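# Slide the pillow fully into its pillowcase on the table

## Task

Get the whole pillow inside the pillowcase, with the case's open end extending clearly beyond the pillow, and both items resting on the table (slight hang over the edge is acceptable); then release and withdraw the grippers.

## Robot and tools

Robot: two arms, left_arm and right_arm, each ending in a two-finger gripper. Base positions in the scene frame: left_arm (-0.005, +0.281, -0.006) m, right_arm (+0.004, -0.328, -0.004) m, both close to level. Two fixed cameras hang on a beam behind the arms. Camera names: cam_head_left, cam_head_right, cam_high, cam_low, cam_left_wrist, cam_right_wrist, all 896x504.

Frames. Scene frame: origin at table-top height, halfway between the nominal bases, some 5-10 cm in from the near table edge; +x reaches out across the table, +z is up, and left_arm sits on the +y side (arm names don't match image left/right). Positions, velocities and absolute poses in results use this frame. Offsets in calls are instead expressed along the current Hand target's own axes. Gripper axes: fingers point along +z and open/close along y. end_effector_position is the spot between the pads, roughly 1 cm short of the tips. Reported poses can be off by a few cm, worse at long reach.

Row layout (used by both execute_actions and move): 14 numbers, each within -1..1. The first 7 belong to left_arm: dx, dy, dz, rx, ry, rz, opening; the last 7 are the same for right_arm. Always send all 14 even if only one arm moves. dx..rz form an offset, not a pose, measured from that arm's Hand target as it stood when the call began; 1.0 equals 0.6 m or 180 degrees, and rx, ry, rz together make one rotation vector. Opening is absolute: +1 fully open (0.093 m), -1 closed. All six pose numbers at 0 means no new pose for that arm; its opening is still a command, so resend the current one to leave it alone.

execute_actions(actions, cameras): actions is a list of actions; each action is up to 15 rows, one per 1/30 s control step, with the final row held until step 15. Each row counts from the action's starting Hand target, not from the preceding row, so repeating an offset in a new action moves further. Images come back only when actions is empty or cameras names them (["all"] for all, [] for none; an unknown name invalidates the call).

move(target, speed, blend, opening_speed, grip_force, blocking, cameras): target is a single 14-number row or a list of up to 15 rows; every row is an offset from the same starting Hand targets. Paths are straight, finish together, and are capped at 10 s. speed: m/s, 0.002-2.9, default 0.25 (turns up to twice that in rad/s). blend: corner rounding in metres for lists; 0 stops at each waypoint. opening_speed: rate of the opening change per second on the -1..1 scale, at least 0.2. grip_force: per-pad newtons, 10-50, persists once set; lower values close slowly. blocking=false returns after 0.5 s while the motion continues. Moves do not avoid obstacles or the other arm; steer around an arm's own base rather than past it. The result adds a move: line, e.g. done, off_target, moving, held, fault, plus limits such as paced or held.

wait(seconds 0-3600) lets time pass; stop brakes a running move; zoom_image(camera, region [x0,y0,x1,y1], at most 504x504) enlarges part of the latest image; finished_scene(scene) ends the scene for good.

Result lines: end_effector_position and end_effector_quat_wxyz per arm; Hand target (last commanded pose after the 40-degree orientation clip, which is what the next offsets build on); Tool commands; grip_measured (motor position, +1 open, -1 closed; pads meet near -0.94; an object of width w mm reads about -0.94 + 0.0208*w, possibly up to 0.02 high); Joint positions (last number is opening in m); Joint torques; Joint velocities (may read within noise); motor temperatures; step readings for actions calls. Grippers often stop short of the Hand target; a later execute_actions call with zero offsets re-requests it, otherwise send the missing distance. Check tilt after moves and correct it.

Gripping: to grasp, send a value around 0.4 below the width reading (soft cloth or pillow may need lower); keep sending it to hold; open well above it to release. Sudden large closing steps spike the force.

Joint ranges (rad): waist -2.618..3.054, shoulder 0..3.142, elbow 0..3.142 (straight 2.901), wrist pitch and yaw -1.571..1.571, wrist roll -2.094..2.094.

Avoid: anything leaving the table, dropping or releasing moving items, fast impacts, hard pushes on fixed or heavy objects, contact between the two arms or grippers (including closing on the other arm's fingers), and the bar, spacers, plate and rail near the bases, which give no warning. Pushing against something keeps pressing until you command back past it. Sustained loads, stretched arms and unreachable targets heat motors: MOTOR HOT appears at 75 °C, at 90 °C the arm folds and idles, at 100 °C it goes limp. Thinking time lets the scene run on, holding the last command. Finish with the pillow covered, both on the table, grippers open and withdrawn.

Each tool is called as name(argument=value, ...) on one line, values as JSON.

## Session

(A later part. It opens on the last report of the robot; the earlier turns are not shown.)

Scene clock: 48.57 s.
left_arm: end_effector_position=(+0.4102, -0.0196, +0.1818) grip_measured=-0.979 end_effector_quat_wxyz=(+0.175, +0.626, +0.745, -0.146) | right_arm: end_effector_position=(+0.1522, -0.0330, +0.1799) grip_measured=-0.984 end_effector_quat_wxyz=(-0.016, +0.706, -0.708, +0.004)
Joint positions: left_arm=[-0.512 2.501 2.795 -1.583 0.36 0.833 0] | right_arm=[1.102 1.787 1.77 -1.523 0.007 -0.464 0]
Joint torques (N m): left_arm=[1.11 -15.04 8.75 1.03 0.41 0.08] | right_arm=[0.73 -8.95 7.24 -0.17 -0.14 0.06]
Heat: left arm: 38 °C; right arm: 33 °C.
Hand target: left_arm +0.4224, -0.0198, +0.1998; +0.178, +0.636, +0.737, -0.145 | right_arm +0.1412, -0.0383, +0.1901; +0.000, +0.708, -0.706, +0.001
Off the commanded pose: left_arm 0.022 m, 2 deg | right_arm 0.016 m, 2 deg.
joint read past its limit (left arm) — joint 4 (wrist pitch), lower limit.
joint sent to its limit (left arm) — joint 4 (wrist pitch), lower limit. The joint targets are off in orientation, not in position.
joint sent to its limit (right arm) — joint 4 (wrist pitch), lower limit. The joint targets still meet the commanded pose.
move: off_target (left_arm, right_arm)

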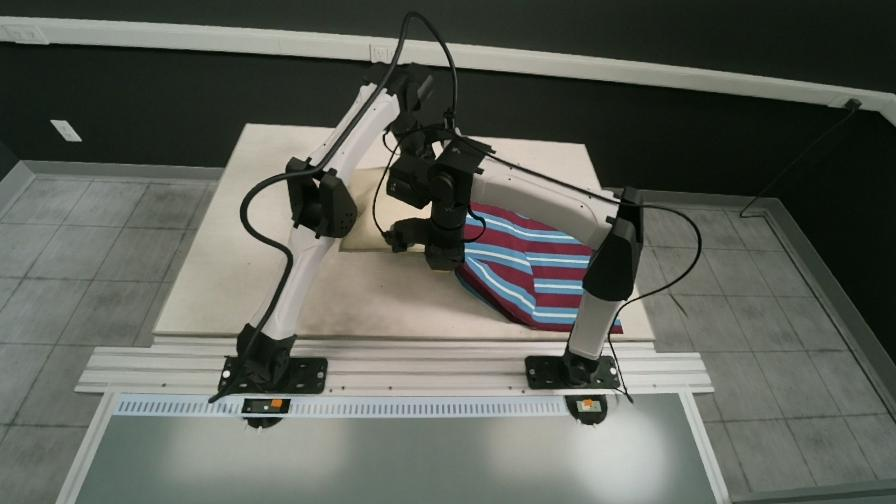

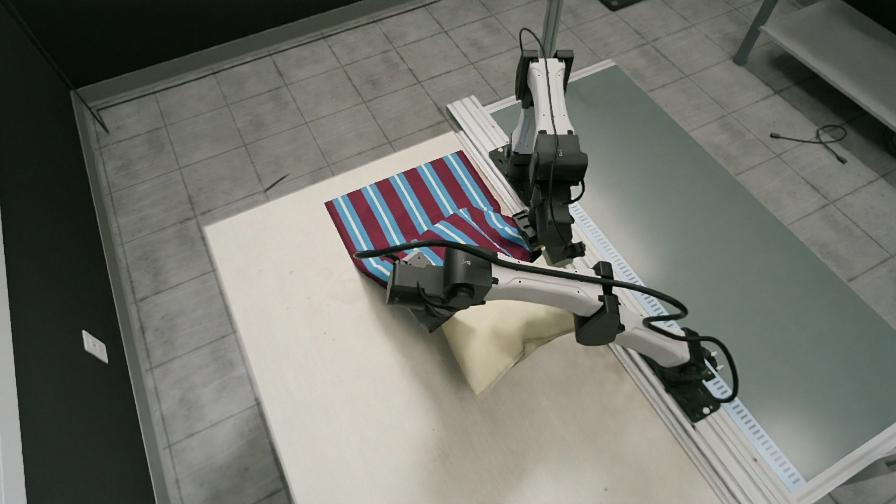

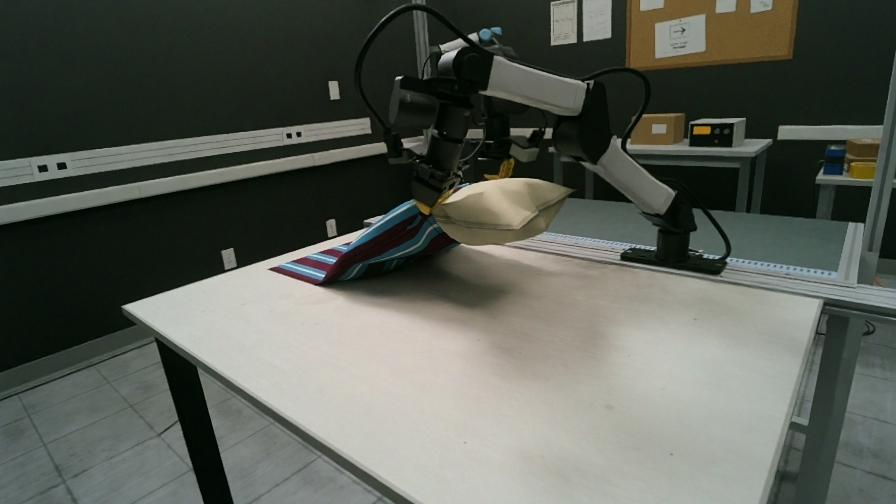

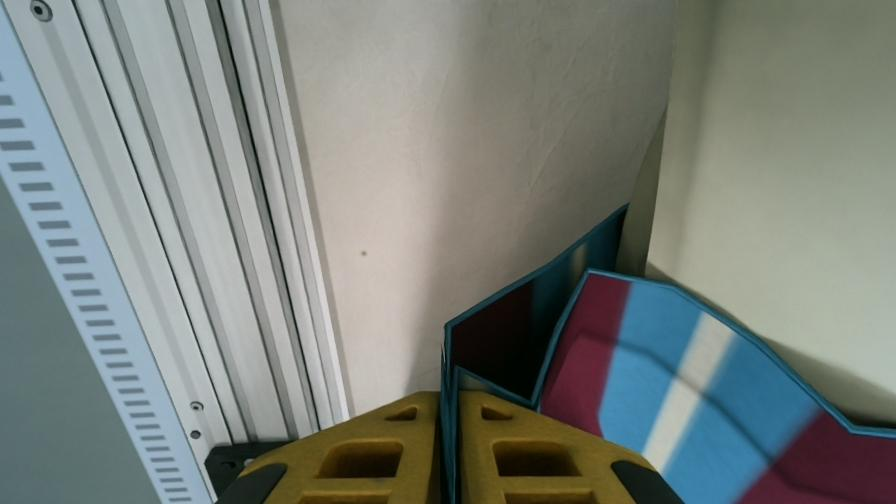

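move(target=[-0.294,-0.06,-0.175,0,0,0,-1,0.2,-0.033,-0.3,0,0,0,-1], speed=0.2, cameras=["cam_head_left","cam_high","cam_low"])

Scene clock: 52.93 s.
left_arm: end_effector_position=(+0.3913, -0.1319, +0.3171) grip_measured=-0.979 end_effector_quat_wxyz=(+0.399, +0.550, +0.706, -0.201) | right_arm: end_effector_position=(+0.1617, -0.1599, +0.3596) grip_measured=-0.984 end_effector_quat_wxyz=(-0.316, +0.668, -0.674, +0.000)
Joint positions: left_arm=[-0.702 2.361 2.828 -1.175 0.349 0.454 0] | right_arm=[0.805 1.216 1.869 -1.583 0.007 -0.755 0]
Joint torques (N m): left_arm=[0.14 -17.55 8.68 2.41 0 -0.09] | right_arm=[-0.66 -2.21 6.58 1.78 -0.12 -0.11]
Motor temperatures (°C): left_arm=[24 40 32 26 26 25 24] | right_arm=[23 33 31 27 25 27 26]
Heat: left arm: 40 °C; right arm: 33 °C.
Hand target: left_arm +0.4013, -0.1351, +0.3722; +0.178, +0.636, +0.737, -0.145 | right_arm +0.1610, -0.1582, +0.3700; +0.000, +0.708, -0.707, +0.001
Off the commanded pose: left_arm 0.056 m, 28 deg | right_arm 0.011 m, 37 deg.
elbow stopped short (left arm): the move would have taken joint 3 (elbow) straighter than the controller allows.
joint read past its limit (right arm) — joint 4 (wrist pitch), lower limit.
joint sent to its limit (right arm) — joint 4 (wrist pitch), lower limit. The joint targets are off in orientation, not in position.
move: off_target (left_arm, right_arm)

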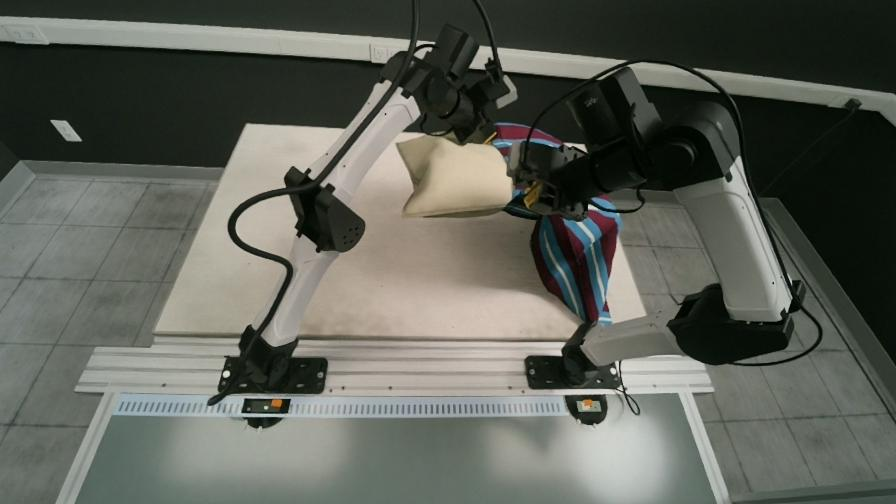

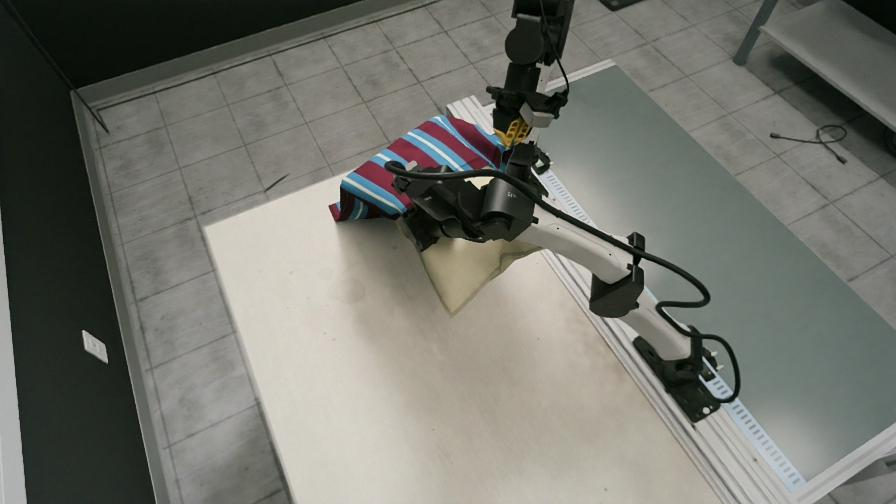

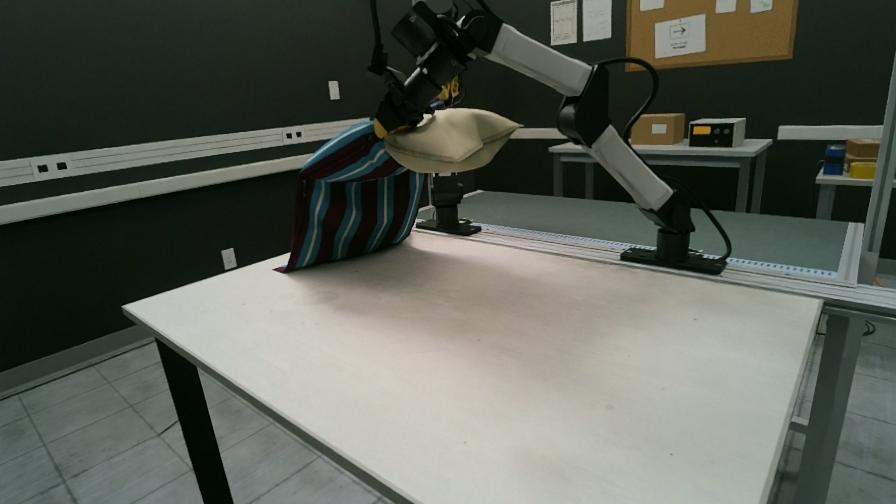

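move(target=[0.406,0.087,0.366,0,0,0,-1,-0.23,0.018,0.517,0,0,0,-1], speed=0.15, cameras=["cam_head_left","cam_high","cam_low"])

Scene clock: 58.83 s.
left_arm: end_effector_position=(+0.4239, -0.0155, +0.0717) grip_measured=-0.979 end_effector_quat_wxyz=(+0.171, +0.636, +0.735, -0.162) | right_arm: end_effector_position=(+0.1512, -0.0311, +0.0578) grip_measured=-0.984 end_effector_quat_wxyz=(+0.008, +0.709, -0.705, +0.014)
Joint positions: left_arm=[-0.482 2.373 2.099 -1.044 0.403 0.893 0] | right_arm=[1.113 1.849 1.359 -1.103 0.01 -0.462 0]
Joint torques (N m): left_arm=[1.39 -12.34 8.39 0.81 0 0.13] | right_arm=[0.1 -7.43 7.1 0.44 -0.21 0.07]
Heat: left arm: 43 °C; right arm: 32 °C.
Hand target: left_arm +0.4386, -0.0083, +0.0675; +0.178, +0.636, +0.737, -0.145 | right_arm +0.1503, -0.0205, +0.0598; +0.000, +0.708, -0.707, +0.001
Off the commanded pose: left_arm 0.017 m, 2 deg | right_arm 0.011 m, 2 deg.
move: off_target (left_arm, right_arm)

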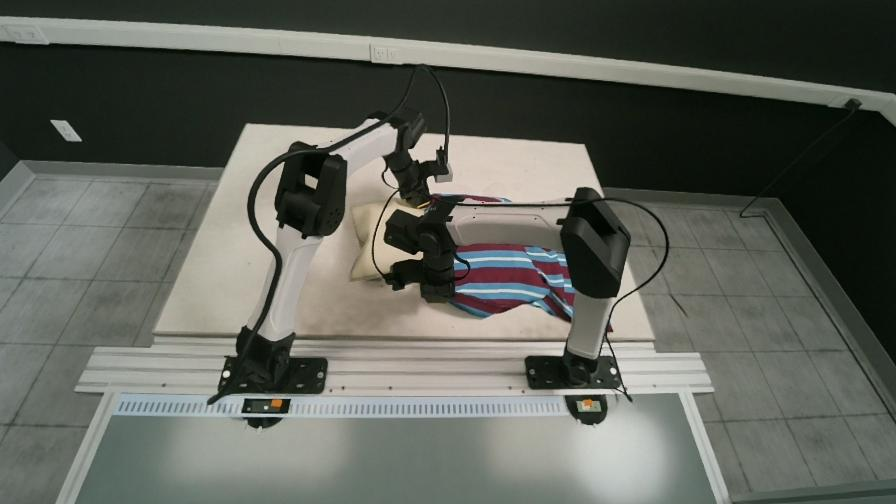

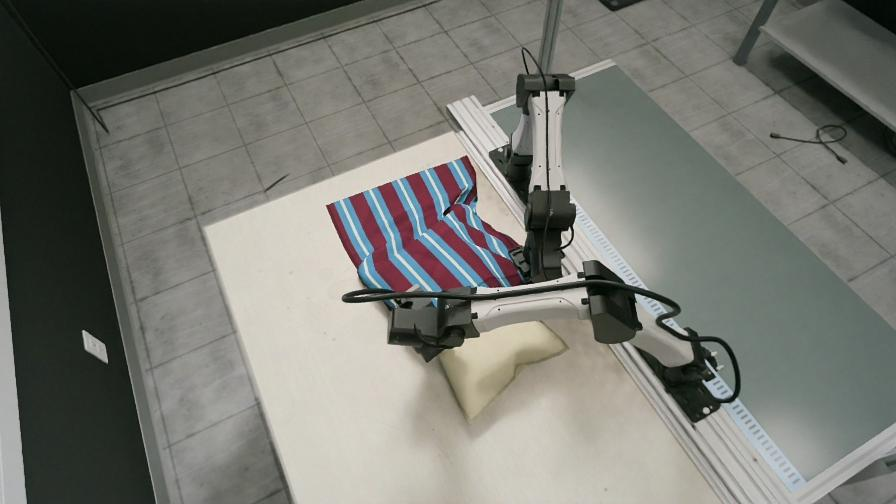

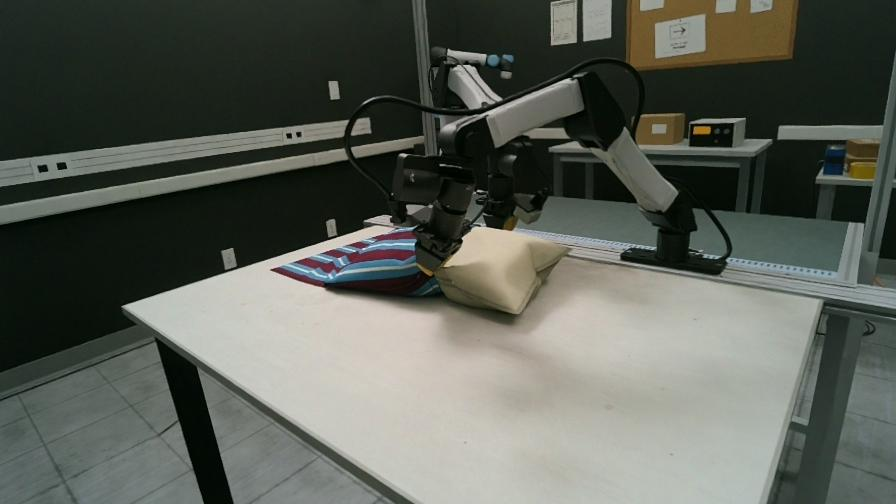

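move(target=[[0.021,0,0.045,0,0,0,-1,0,0,0,0,0,0,-1],[0.021,0,0.045,0,0,0,0.3,0,0,0,0,0,0,-1],[-0.048,0.006,-0.18,0,0,0,0.3,0,0,0,0,0,0,-1],[0.437,-0.052,-0.406,0,0,0,1,0,0,0,0,0,0,-1],[0.546,-0.068,-0.1775,0,0,0,1,0,0,0,0,0,0,-1]], speed=0.25, opening_speed=1.5, blend=[0,0,0.02,0.03,0], cameras=["cam_high","cam_left_wrist"])

Scene clock: 71.17 s.
left_arm: end_effector_position=(+0.3461, +0.3247, +0.0189) grip_measured=+1.000 end_effector_quat_wxyz=(+0.172, +0.637, +0.738, -0.142) | right_arm: end_effector_position=(+0.1512, -0.0308, +0.0578) grip_measured=-0.984 end_effector_quat_wxyz=(+0.008, +0.709, -0.705, +0.013)
Joint positions: left_arm=[0.319 2.044 1.369 -0.992 0.434 1.763 0.093] | right_arm=[1.113 1.849 1.359 -1.102 0.009 -0.462 0]
Joint torques (N m): left_arm=[-0.24 -9.92 4.77 0.1 0.54 -0.02] | right_arm=[0.09 -7.49 7.13 0.44 -0.17 0.08]
Heat: left arm: 43 °C; right arm: 32 °C.
Hand target: left_arm +0.3480, +0.3226, +0.0160; +0.178, +0.636, +0.737, -0.145 | right_arm +0.1503, -0.0204, +0.0598; +0.000, +0.708, -0.707, +0.001
Off the commanded pose: left_arm 0.004 m, 1 deg | right_arm 0.011 m, 2 deg.
move: done; blend cut to 0 m at target 4; target 2's new opening was sent with left_arm's hand 0.026 m and 2 deg from that target; target 4's new opening was sent with left_arm's hand 0.013 m and 2 deg from that target

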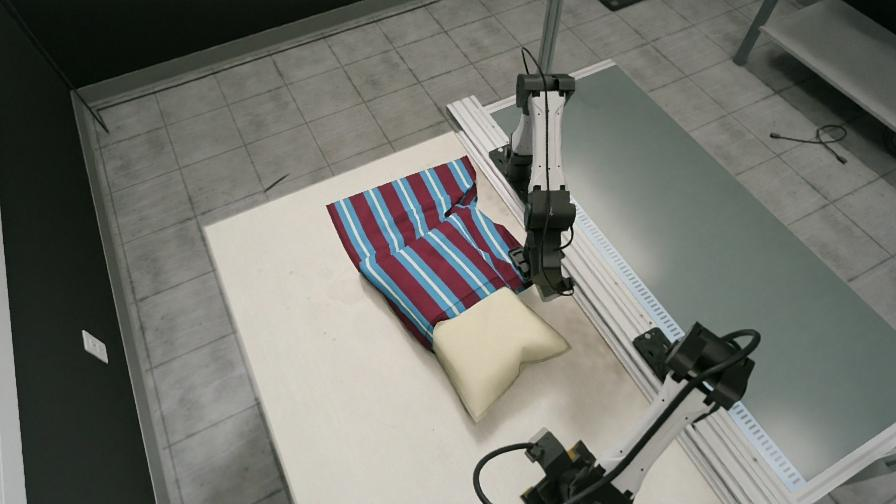

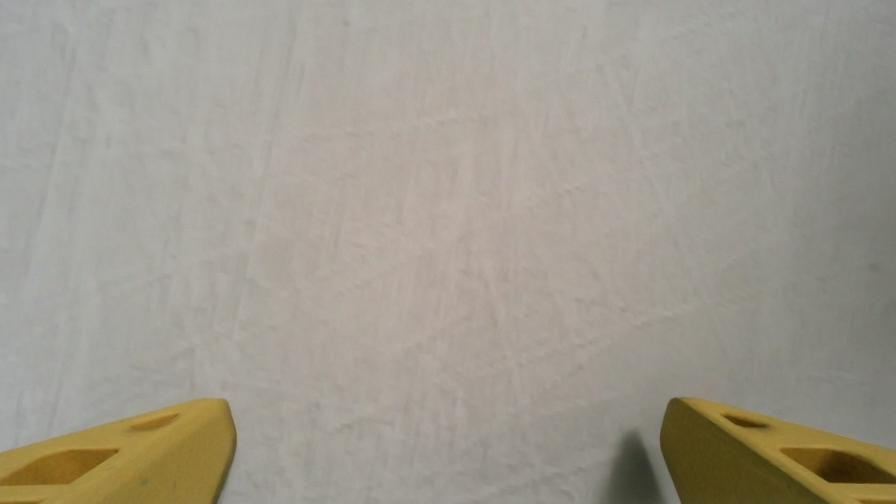

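move(target=[-0.431,-0.1005,0.194,0,0,0,1,0,0.01,0.03,0,0,0,-1], speed=0.13, cameras=["cam_head_left","cam_high","cam_right_wrist"])

Scene clock: 75.67 s.
left_arm: end_effector_position=(+0.3209, +0.0450, +0.0215) grip_measured=+1.000 end_effector_quat_wxyz=(+0.160, +0.634, +0.743, -0.145) | right_arm: end_effector_position=(+0.1470, -0.0279, +0.0493) grip_measured=-0.984 end_effector_quat_wxyz=(+0.002, +0.708, -0.707, +0.010)
Joint positions: left_arm=[-0.482 1.956 1.247 -0.624 0.362 0.886 0.093] | right_arm=[1.128 1.849 1.324 -1.054 0.007 -0.444 0]
Joint torques (N m): left_arm=[-1.11 -9.24 8.12 0.9 0.38 -0.06] | right_arm=[0.32 -6.75 5.01 0.73 -0.15 0.06]
Heat: left arm: 42 °C; right arm: 32 °C.
Hand target: left_arm +0.3306, +0.0334, +0.0266; +0.178, +0.636, +0.737, -0.145 | right_arm +0.1443, -0.0204, +0.0418; +0.000, +0.708, -0.706, +0.001
Off the commanded pose: left_arm 0.016 m, 2 deg | right_arm 0.011 m, 1 deg.
move: off_target (left_arm, right_arm)

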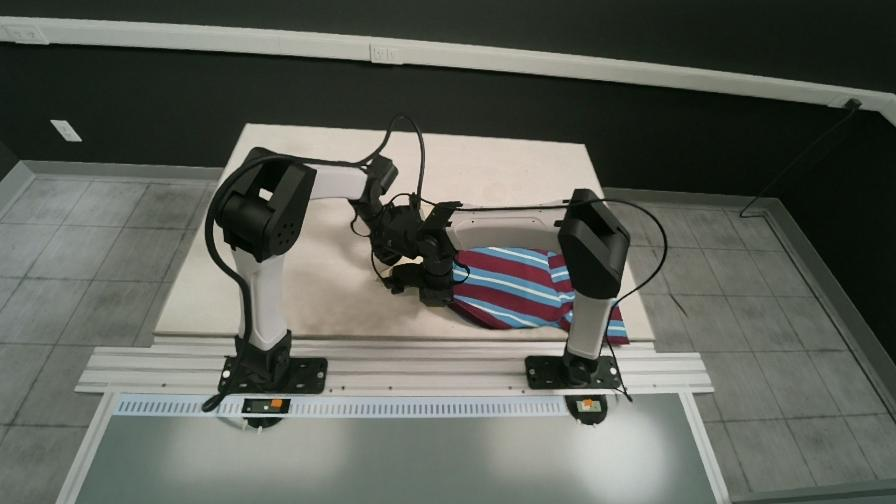

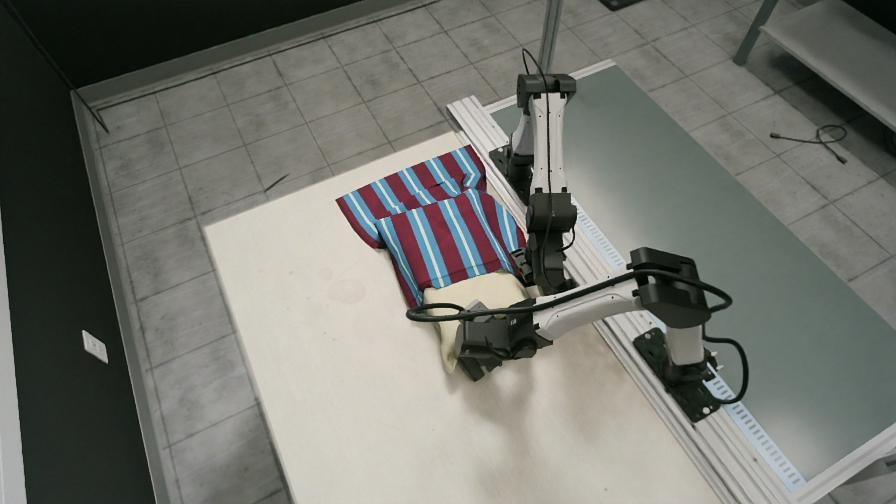

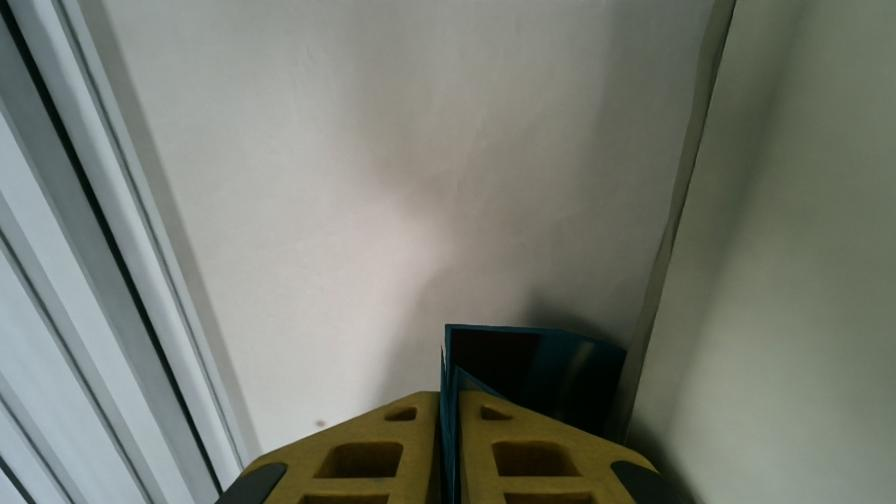

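move(target=[-0.138,0,0.064,0,0,0,1,0,0.01,0.01,0,0,0,-1], speed=0.13, cameras=["cam_head_left","cam_high","cam_low","cam_right_wrist"])

Scene clock: 78.47 s.
left_arm: end_effector_position=(+0.3413, -0.0441, +0.0251) grip_measured=+1.000 end_effector_quat_wxyz=(+0.168, +0.638, +0.739, -0.139) | right_arm: end_effector_position=(+0.1392, -0.0339, +0.0421) grip_measured=-0.984 end_effector_quat_wxyz=(+0.014, +0.706, -0.708, +0.015)
Joint positions: left_arm=[-0.65 2.153 1.554 -0.66 0.308 0.725 0.093] | right_arm=[1.142 1.849 1.294 -1.051 0.007 -0.427 0]
Joint torques (N m): left_arm=[-1.46 -11.22 8.46 0.9 0.38 -0.21] | right_arm=[0.5 -6.9 5.15 0.91 -0.15 0.04]
Heat: left arm: 42 °C; right arm: 33 °C.
Hand target: left_arm +0.3442, -0.0570, +0.0292; +0.178, +0.636, +0.737, -0.145 | right_arm +0.1384, -0.0205, +0.0358; +0.000, +0.708, -0.707, +0.001
Off the commanded pose: left_arm 0.014 m, 1 deg | right_arm 0.015 m, 2 deg.
move: off_target (left_arm, right_arm)

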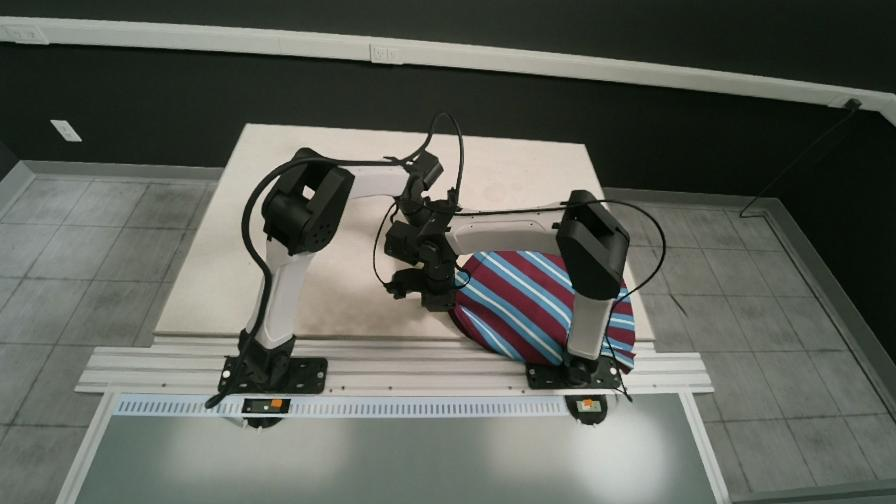

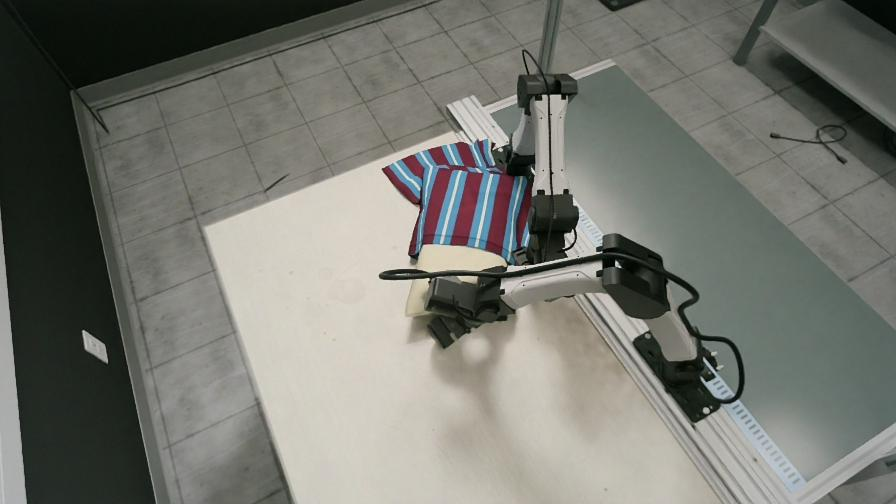

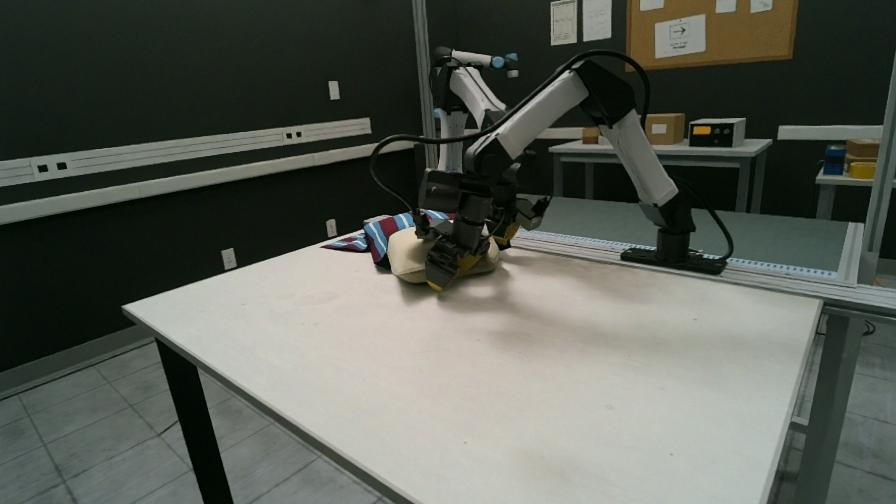

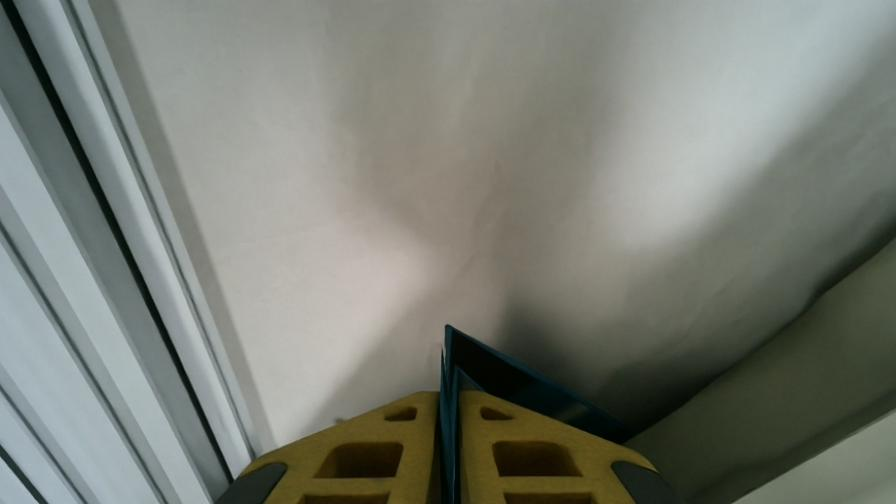

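move(target=[[-0.01,0.0145,-0.216,0,0,0,1,0.116,0.013,-0.007,0,0,0,-1],[-0.158,0.0155,-0.092,0,0,0,1,0.116,0.013,-0.007,0,0,0,-1]], speed=0.2, blend=0.02, cameras=["cam_head_left","cam_high","cam_left_wrist","cam_right_wrist"])

Scene clock: 84.77 s.
left_arm: end_effector_position=(+0.3544, -0.1138, +0.1195) grip_measured=+1.000 end_effector_quat_wxyz=(+0.171, +0.640, +0.734, -0.152) | right_arm: end_effector_position=(+0.1293, -0.0926, +0.0366) grip_measured=-0.984 end_effector_quat_wxyz=(+0.012, +0.708, -0.706, +0.012)
Joint positions: left_arm=[-0.739 2.347 2.245 -1.125 0.306 0.641 0.093] | right_arm=[1.083 1.645 1.026 -0.981 0.005 -0.489 0]
Joint torques (N m): left_arm=[0.2 -12.96 8.8 0.87 0.08 -0.08] | right_arm=[-1.1 -7.98 4.59 0.49 -0.13 -0.15]
Heat: left arm: 42 °C; right arm: 32 °C.
Hand target: left_arm +0.3612, -0.1151, +0.1210; +0.178, +0.636, +0.737, -0.145 | right_arm +0.1306, -0.0900, +0.0400; +0.000, +0.708, -0.706, +0.001
Off the commanded pose: left_arm 0.007 m, 1 deg | right_arm 0.004 m, 2 deg.
move: done

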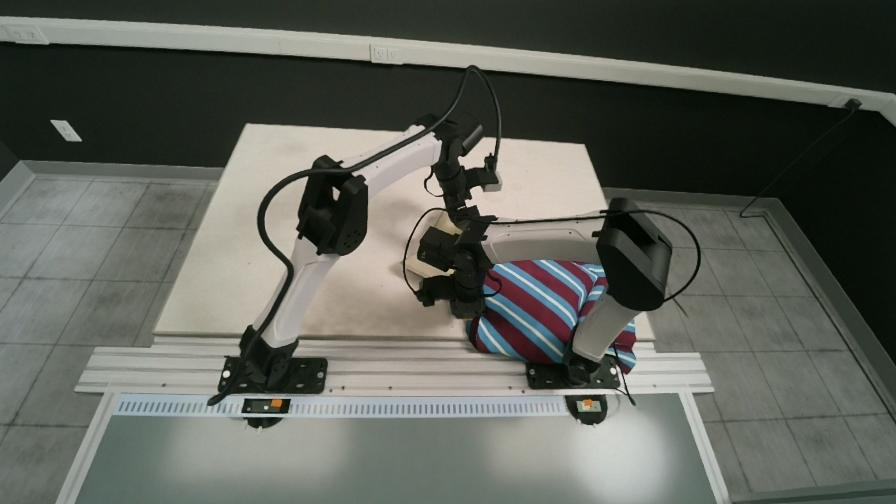

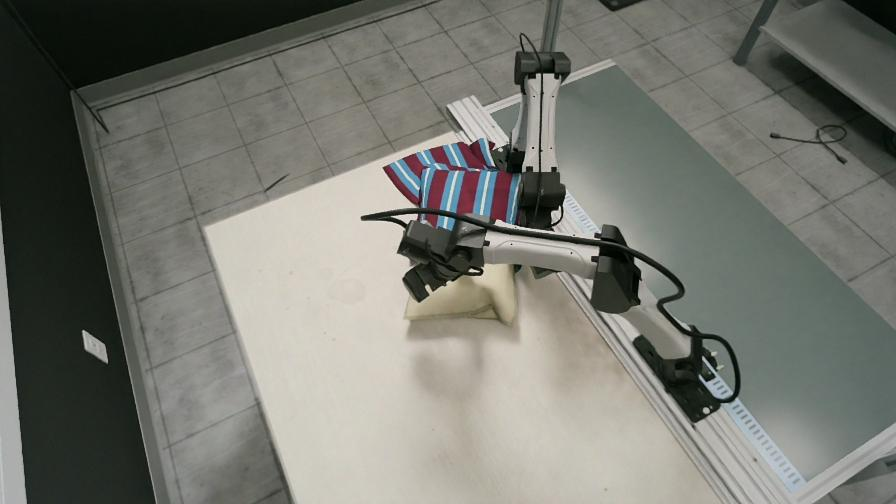

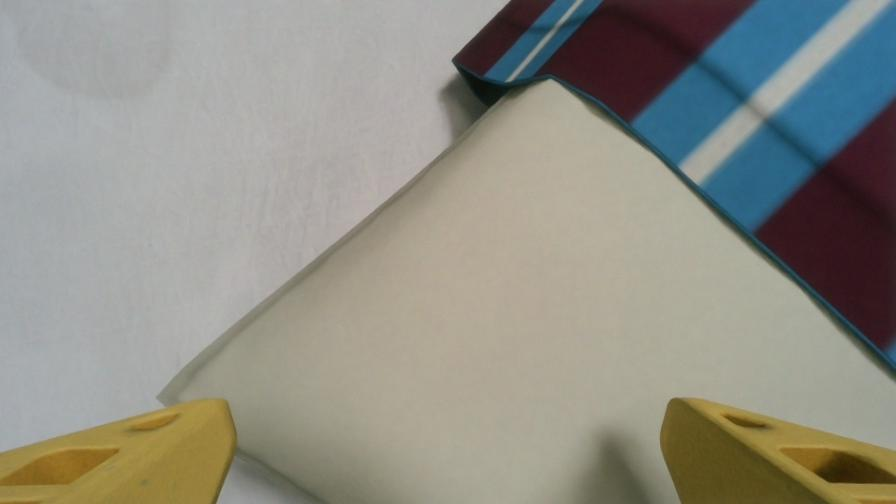

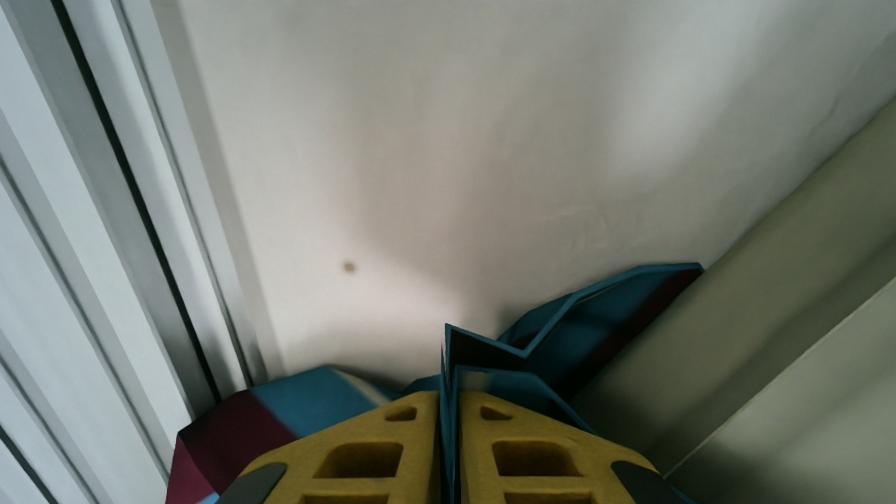

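move(target=[[0,0,0,0,0,0,1,0,0,0,0,0,0,0.2],[0,0,0,0,0,0,1,0,0,-0.233,0,0,0,0.2],[0,0,0,0,0,0,1,0.483,-0.116,-0.333,0,0,0,1]], speed=0.25, opening_speed=2, blend=[0,0.04,0], cameras=["cam_head_left","cam_high"])

Scene clock: 93.10 s.
left_arm: end_effector_position=(+0.3542, -0.1137, +0.1194) grip_measured=+1.000 end_effector_quat_wxyz=(+0.171, +0.640, +0.734, -0.152) | right_arm: end_effector_position=(+0.2002, -0.3791, +0.2351) grip_measured=+1.000 end_effector_quat_wxyz=(-0.061, +0.700, -0.703, +0.107)
Joint positions: left_arm=[-0.739 2.347 2.245 -1.126 0.306 0.641 0.093] | right_arm=[-0.259 1.195 1.423 -1.562 0 -1.825 0.093]
Joint torques (N m): left_arm=[0.1 -12.97 8.76 0.87 0.07 -0.09] | right_arm=[-0.84 -2.04 7.09 0.67 -0.06 -0.13]
Heat: left arm: 44 °C; right arm: 33 °C.
Hand target: left_arm +0.3612, -0.1151, +0.1210; +0.178, +0.636, +0.737, -0.145 | right_arm +0.2005, -0.3796, +0.2400; +0.000, +0.708, -0.706, +0.000
Off the commanded pose: left_arm 0.007 m, 1 deg | right_arm 0.005 m, 14 deg.
joint sent to its limit (right arm) — joint 4 (wrist pitch), lower limit. The joint targets are off in orientation, not in position.
move: off_target (right_arm); target 3's new opening was sent with right_arm's hand 0.005 m and 14 deg from that target

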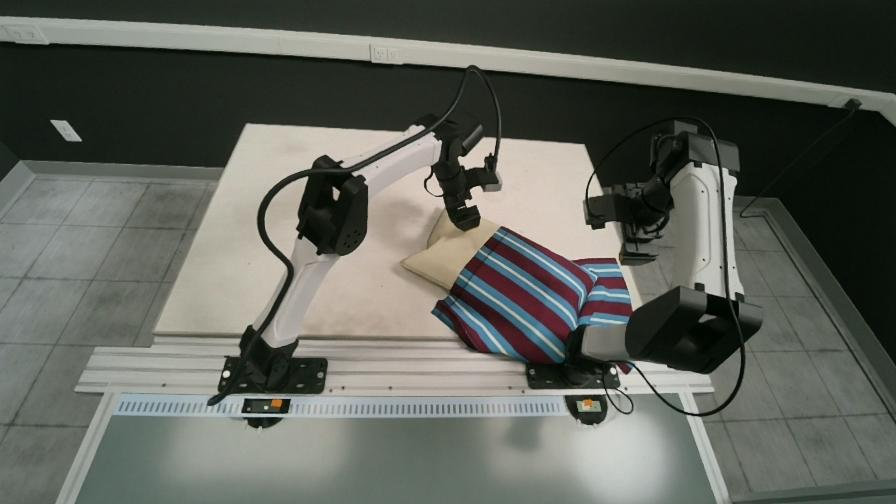

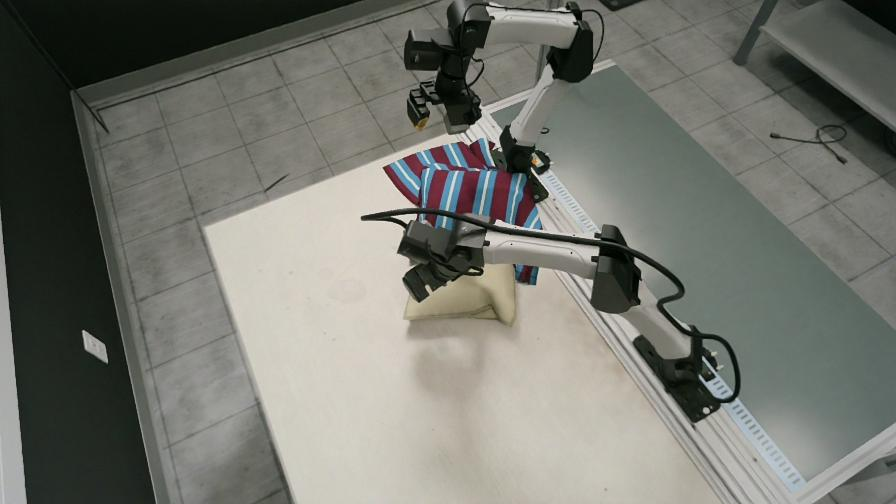

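move(target=[-0.141,-0.042,0.121,0.094,0,0.201,1,0,0,0,0,0,0,1], cameras=["cam_head_left","cam_left_wrist"])

Scene clock: 97.20 s.
left_arm: end_effector_position=(+0.3534, -0.2153, +0.0981) grip_measured=+1.000 end_effector_quat_wxyz=(+0.268, +0.806, +0.501, -0.165) | right_arm: end_effector_position=(+0.2002, -0.3791, +0.2351) grip_measured=+1.000 end_effector_quat_wxyz=(-0.061, +0.700, -0.703, +0.107)
Joint positions: left_arm=[-0.833 2.754 2.842 -1.169 0.426 1.085 0.093] | right_arm=[-0.259 1.195 1.423 -1.562 0 -1.825 0.093]
Joint torques (N m): left_arm=[-0.99 -14.13 8.16 1.27 0.44 0.05] | right_arm=[-0.79 -2.06 7.09 0.67 -0.06 -0.13]
Motor temperatures (°C): left_arm=[24 45 35 26 26 25 24] | right_arm=[23 32 33 28 25 27 26]
Heat: left arm: 45 °C; right arm: 33 °C.
Hand target: left_arm +0.3529, -0.2258, +0.0937; +0.120, +0.851, +0.475, -0.188 | right_arm +0.2005, -0.3796, +0.2400; +0.000, +0.708, -0.706, +0.000
Off the commanded pose: left_arm 0.011 m, 18 deg | right_arm 0.005 m, 14 deg.
elbow stopped short (left arm): the move would have taken joint 3 (elbow) straighter than the controller allows.
joint sent to its limit (right arm) — joint 4 (wrist pitch), lower limit. The joint targets are off in orientation, not in position.
move: off_target (left_arm)

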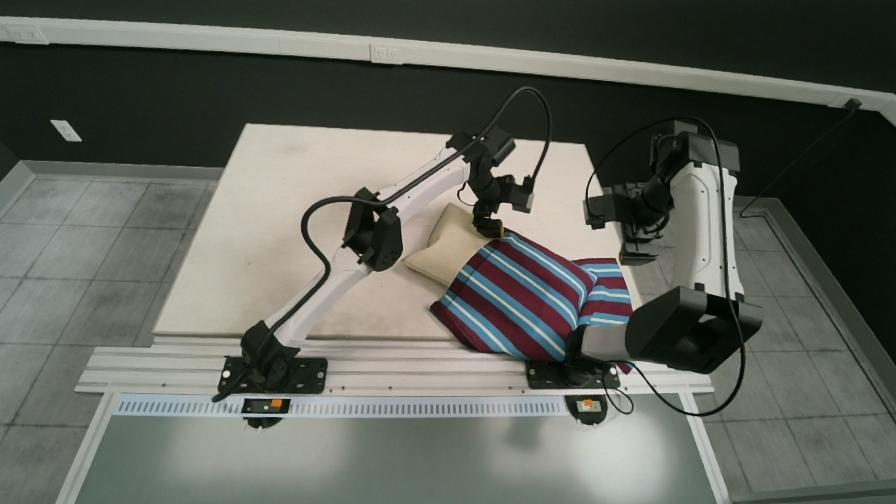

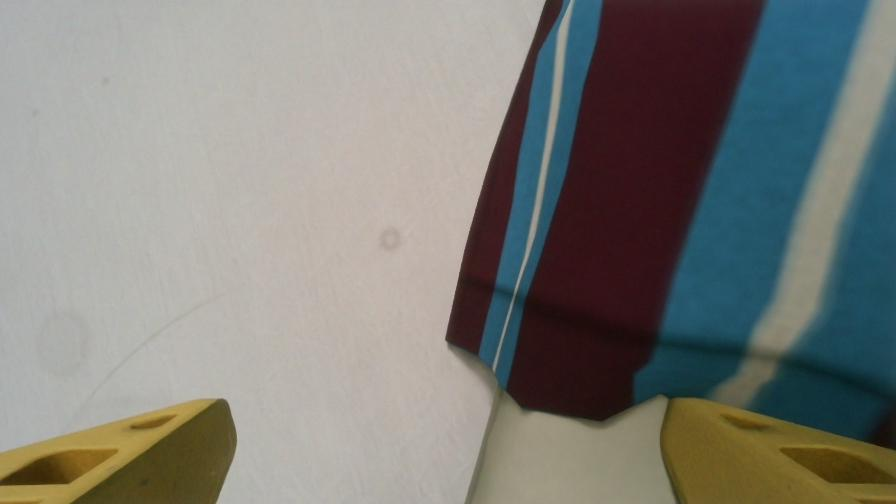

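move(target=[[-0.048,-0.027,0.059,0,0,0,1,0,0,0,0,0,0,1],[0.01,-0.031,0.179,0,0,0,1,0,0,0,0,0,0,1],[0.01,-0.031,0.179,0,0,0,-1,0,0,0,0,0,0,1],[-0.04,-0.028,0.074,0,0,0,-1,0,0,0,0,0,0,1]], speed=0.15, opening_speed=1, blend=[0.01,0,0,0], cameras=["cam_head_left","cam_low","cam_left_wrist"])

Scene clock: 106.20 s.
left_arm: end_effector_position=(+0.3225, -0.2513, +0.0539) grip_measured=-0.981 end_effector_quat_wxyz=(+0.254, +0.816, +0.486, -0.186) | right_arm: end_effector_position=(+0.2002, -0.3791, +0.2351) grip_measured=+1.000 end_effector_quat_wxyz=(-0.061, +0.700, -0.703, +0.107)
Joint positions: left_arm=[-0.907 2.856 2.87 -1.104 0.44 1.048 0] | right_arm=[-0.259 1.195 1.423 -1.562 0 -1.825 0.093]
Joint torques (N m): left_arm=[-1.22 -19.18 5.98 0.87 0.07 -0.14] | right_arm=[-0.8 -2.06 7.1 0.67 -0.07 -0.13]
Heat: left arm: 46 °C; right arm: 33 °C.
Hand target: left_arm +0.3178, -0.2524, +0.0636; +0.120, +0.851, +0.475, -0.188 | right_arm +0.2005, -0.3796, +0.2400; +0.000, +0.708, -0.706, +0.000
Off the commanded pose: left_arm 0.011 m, 16 deg | right_arm 0.005 m, 14 deg.
elbow stopped short (left arm): the move would have taken joint 3 (elbow) straighter than the controller allows.
elbow read too straight (left arm): the controller reads joint 3 (elbow) straighter than it allows; while it does, the hand can move without a command.
joint sent to its limit (right arm) — joint 4 (wrist pitch), lower limit. The joint targets are off in orientation, not in position.
move: off_target (left_arm); target 3's new opening was sent with left_arm's hand 0.046 m and 14 deg from that target

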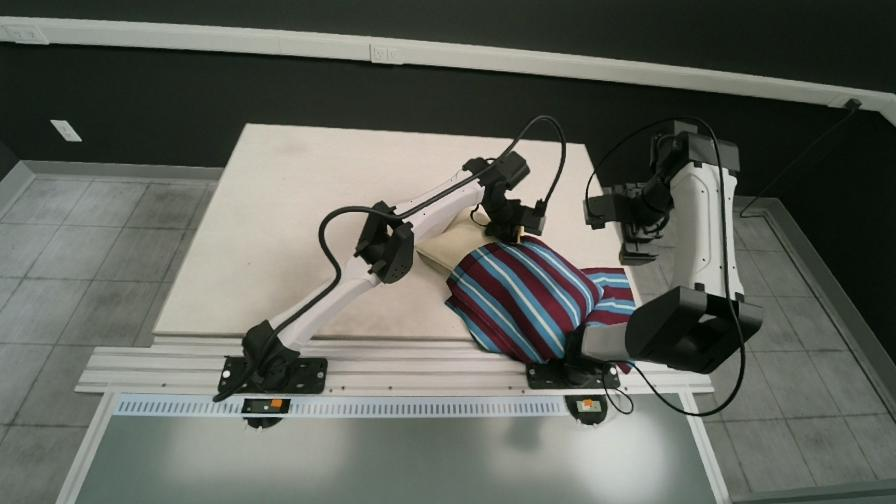

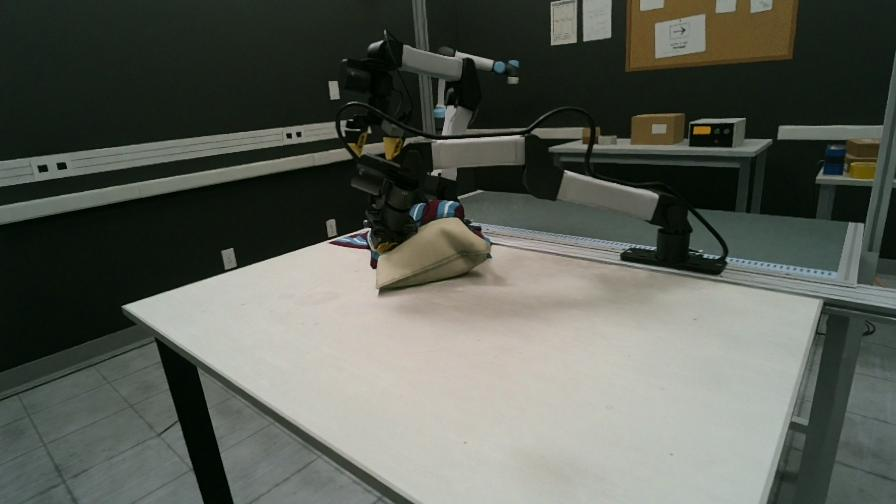

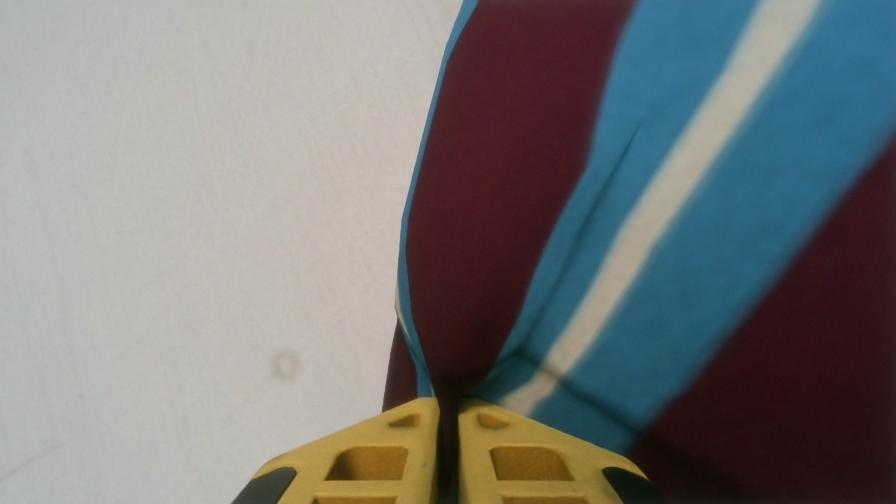

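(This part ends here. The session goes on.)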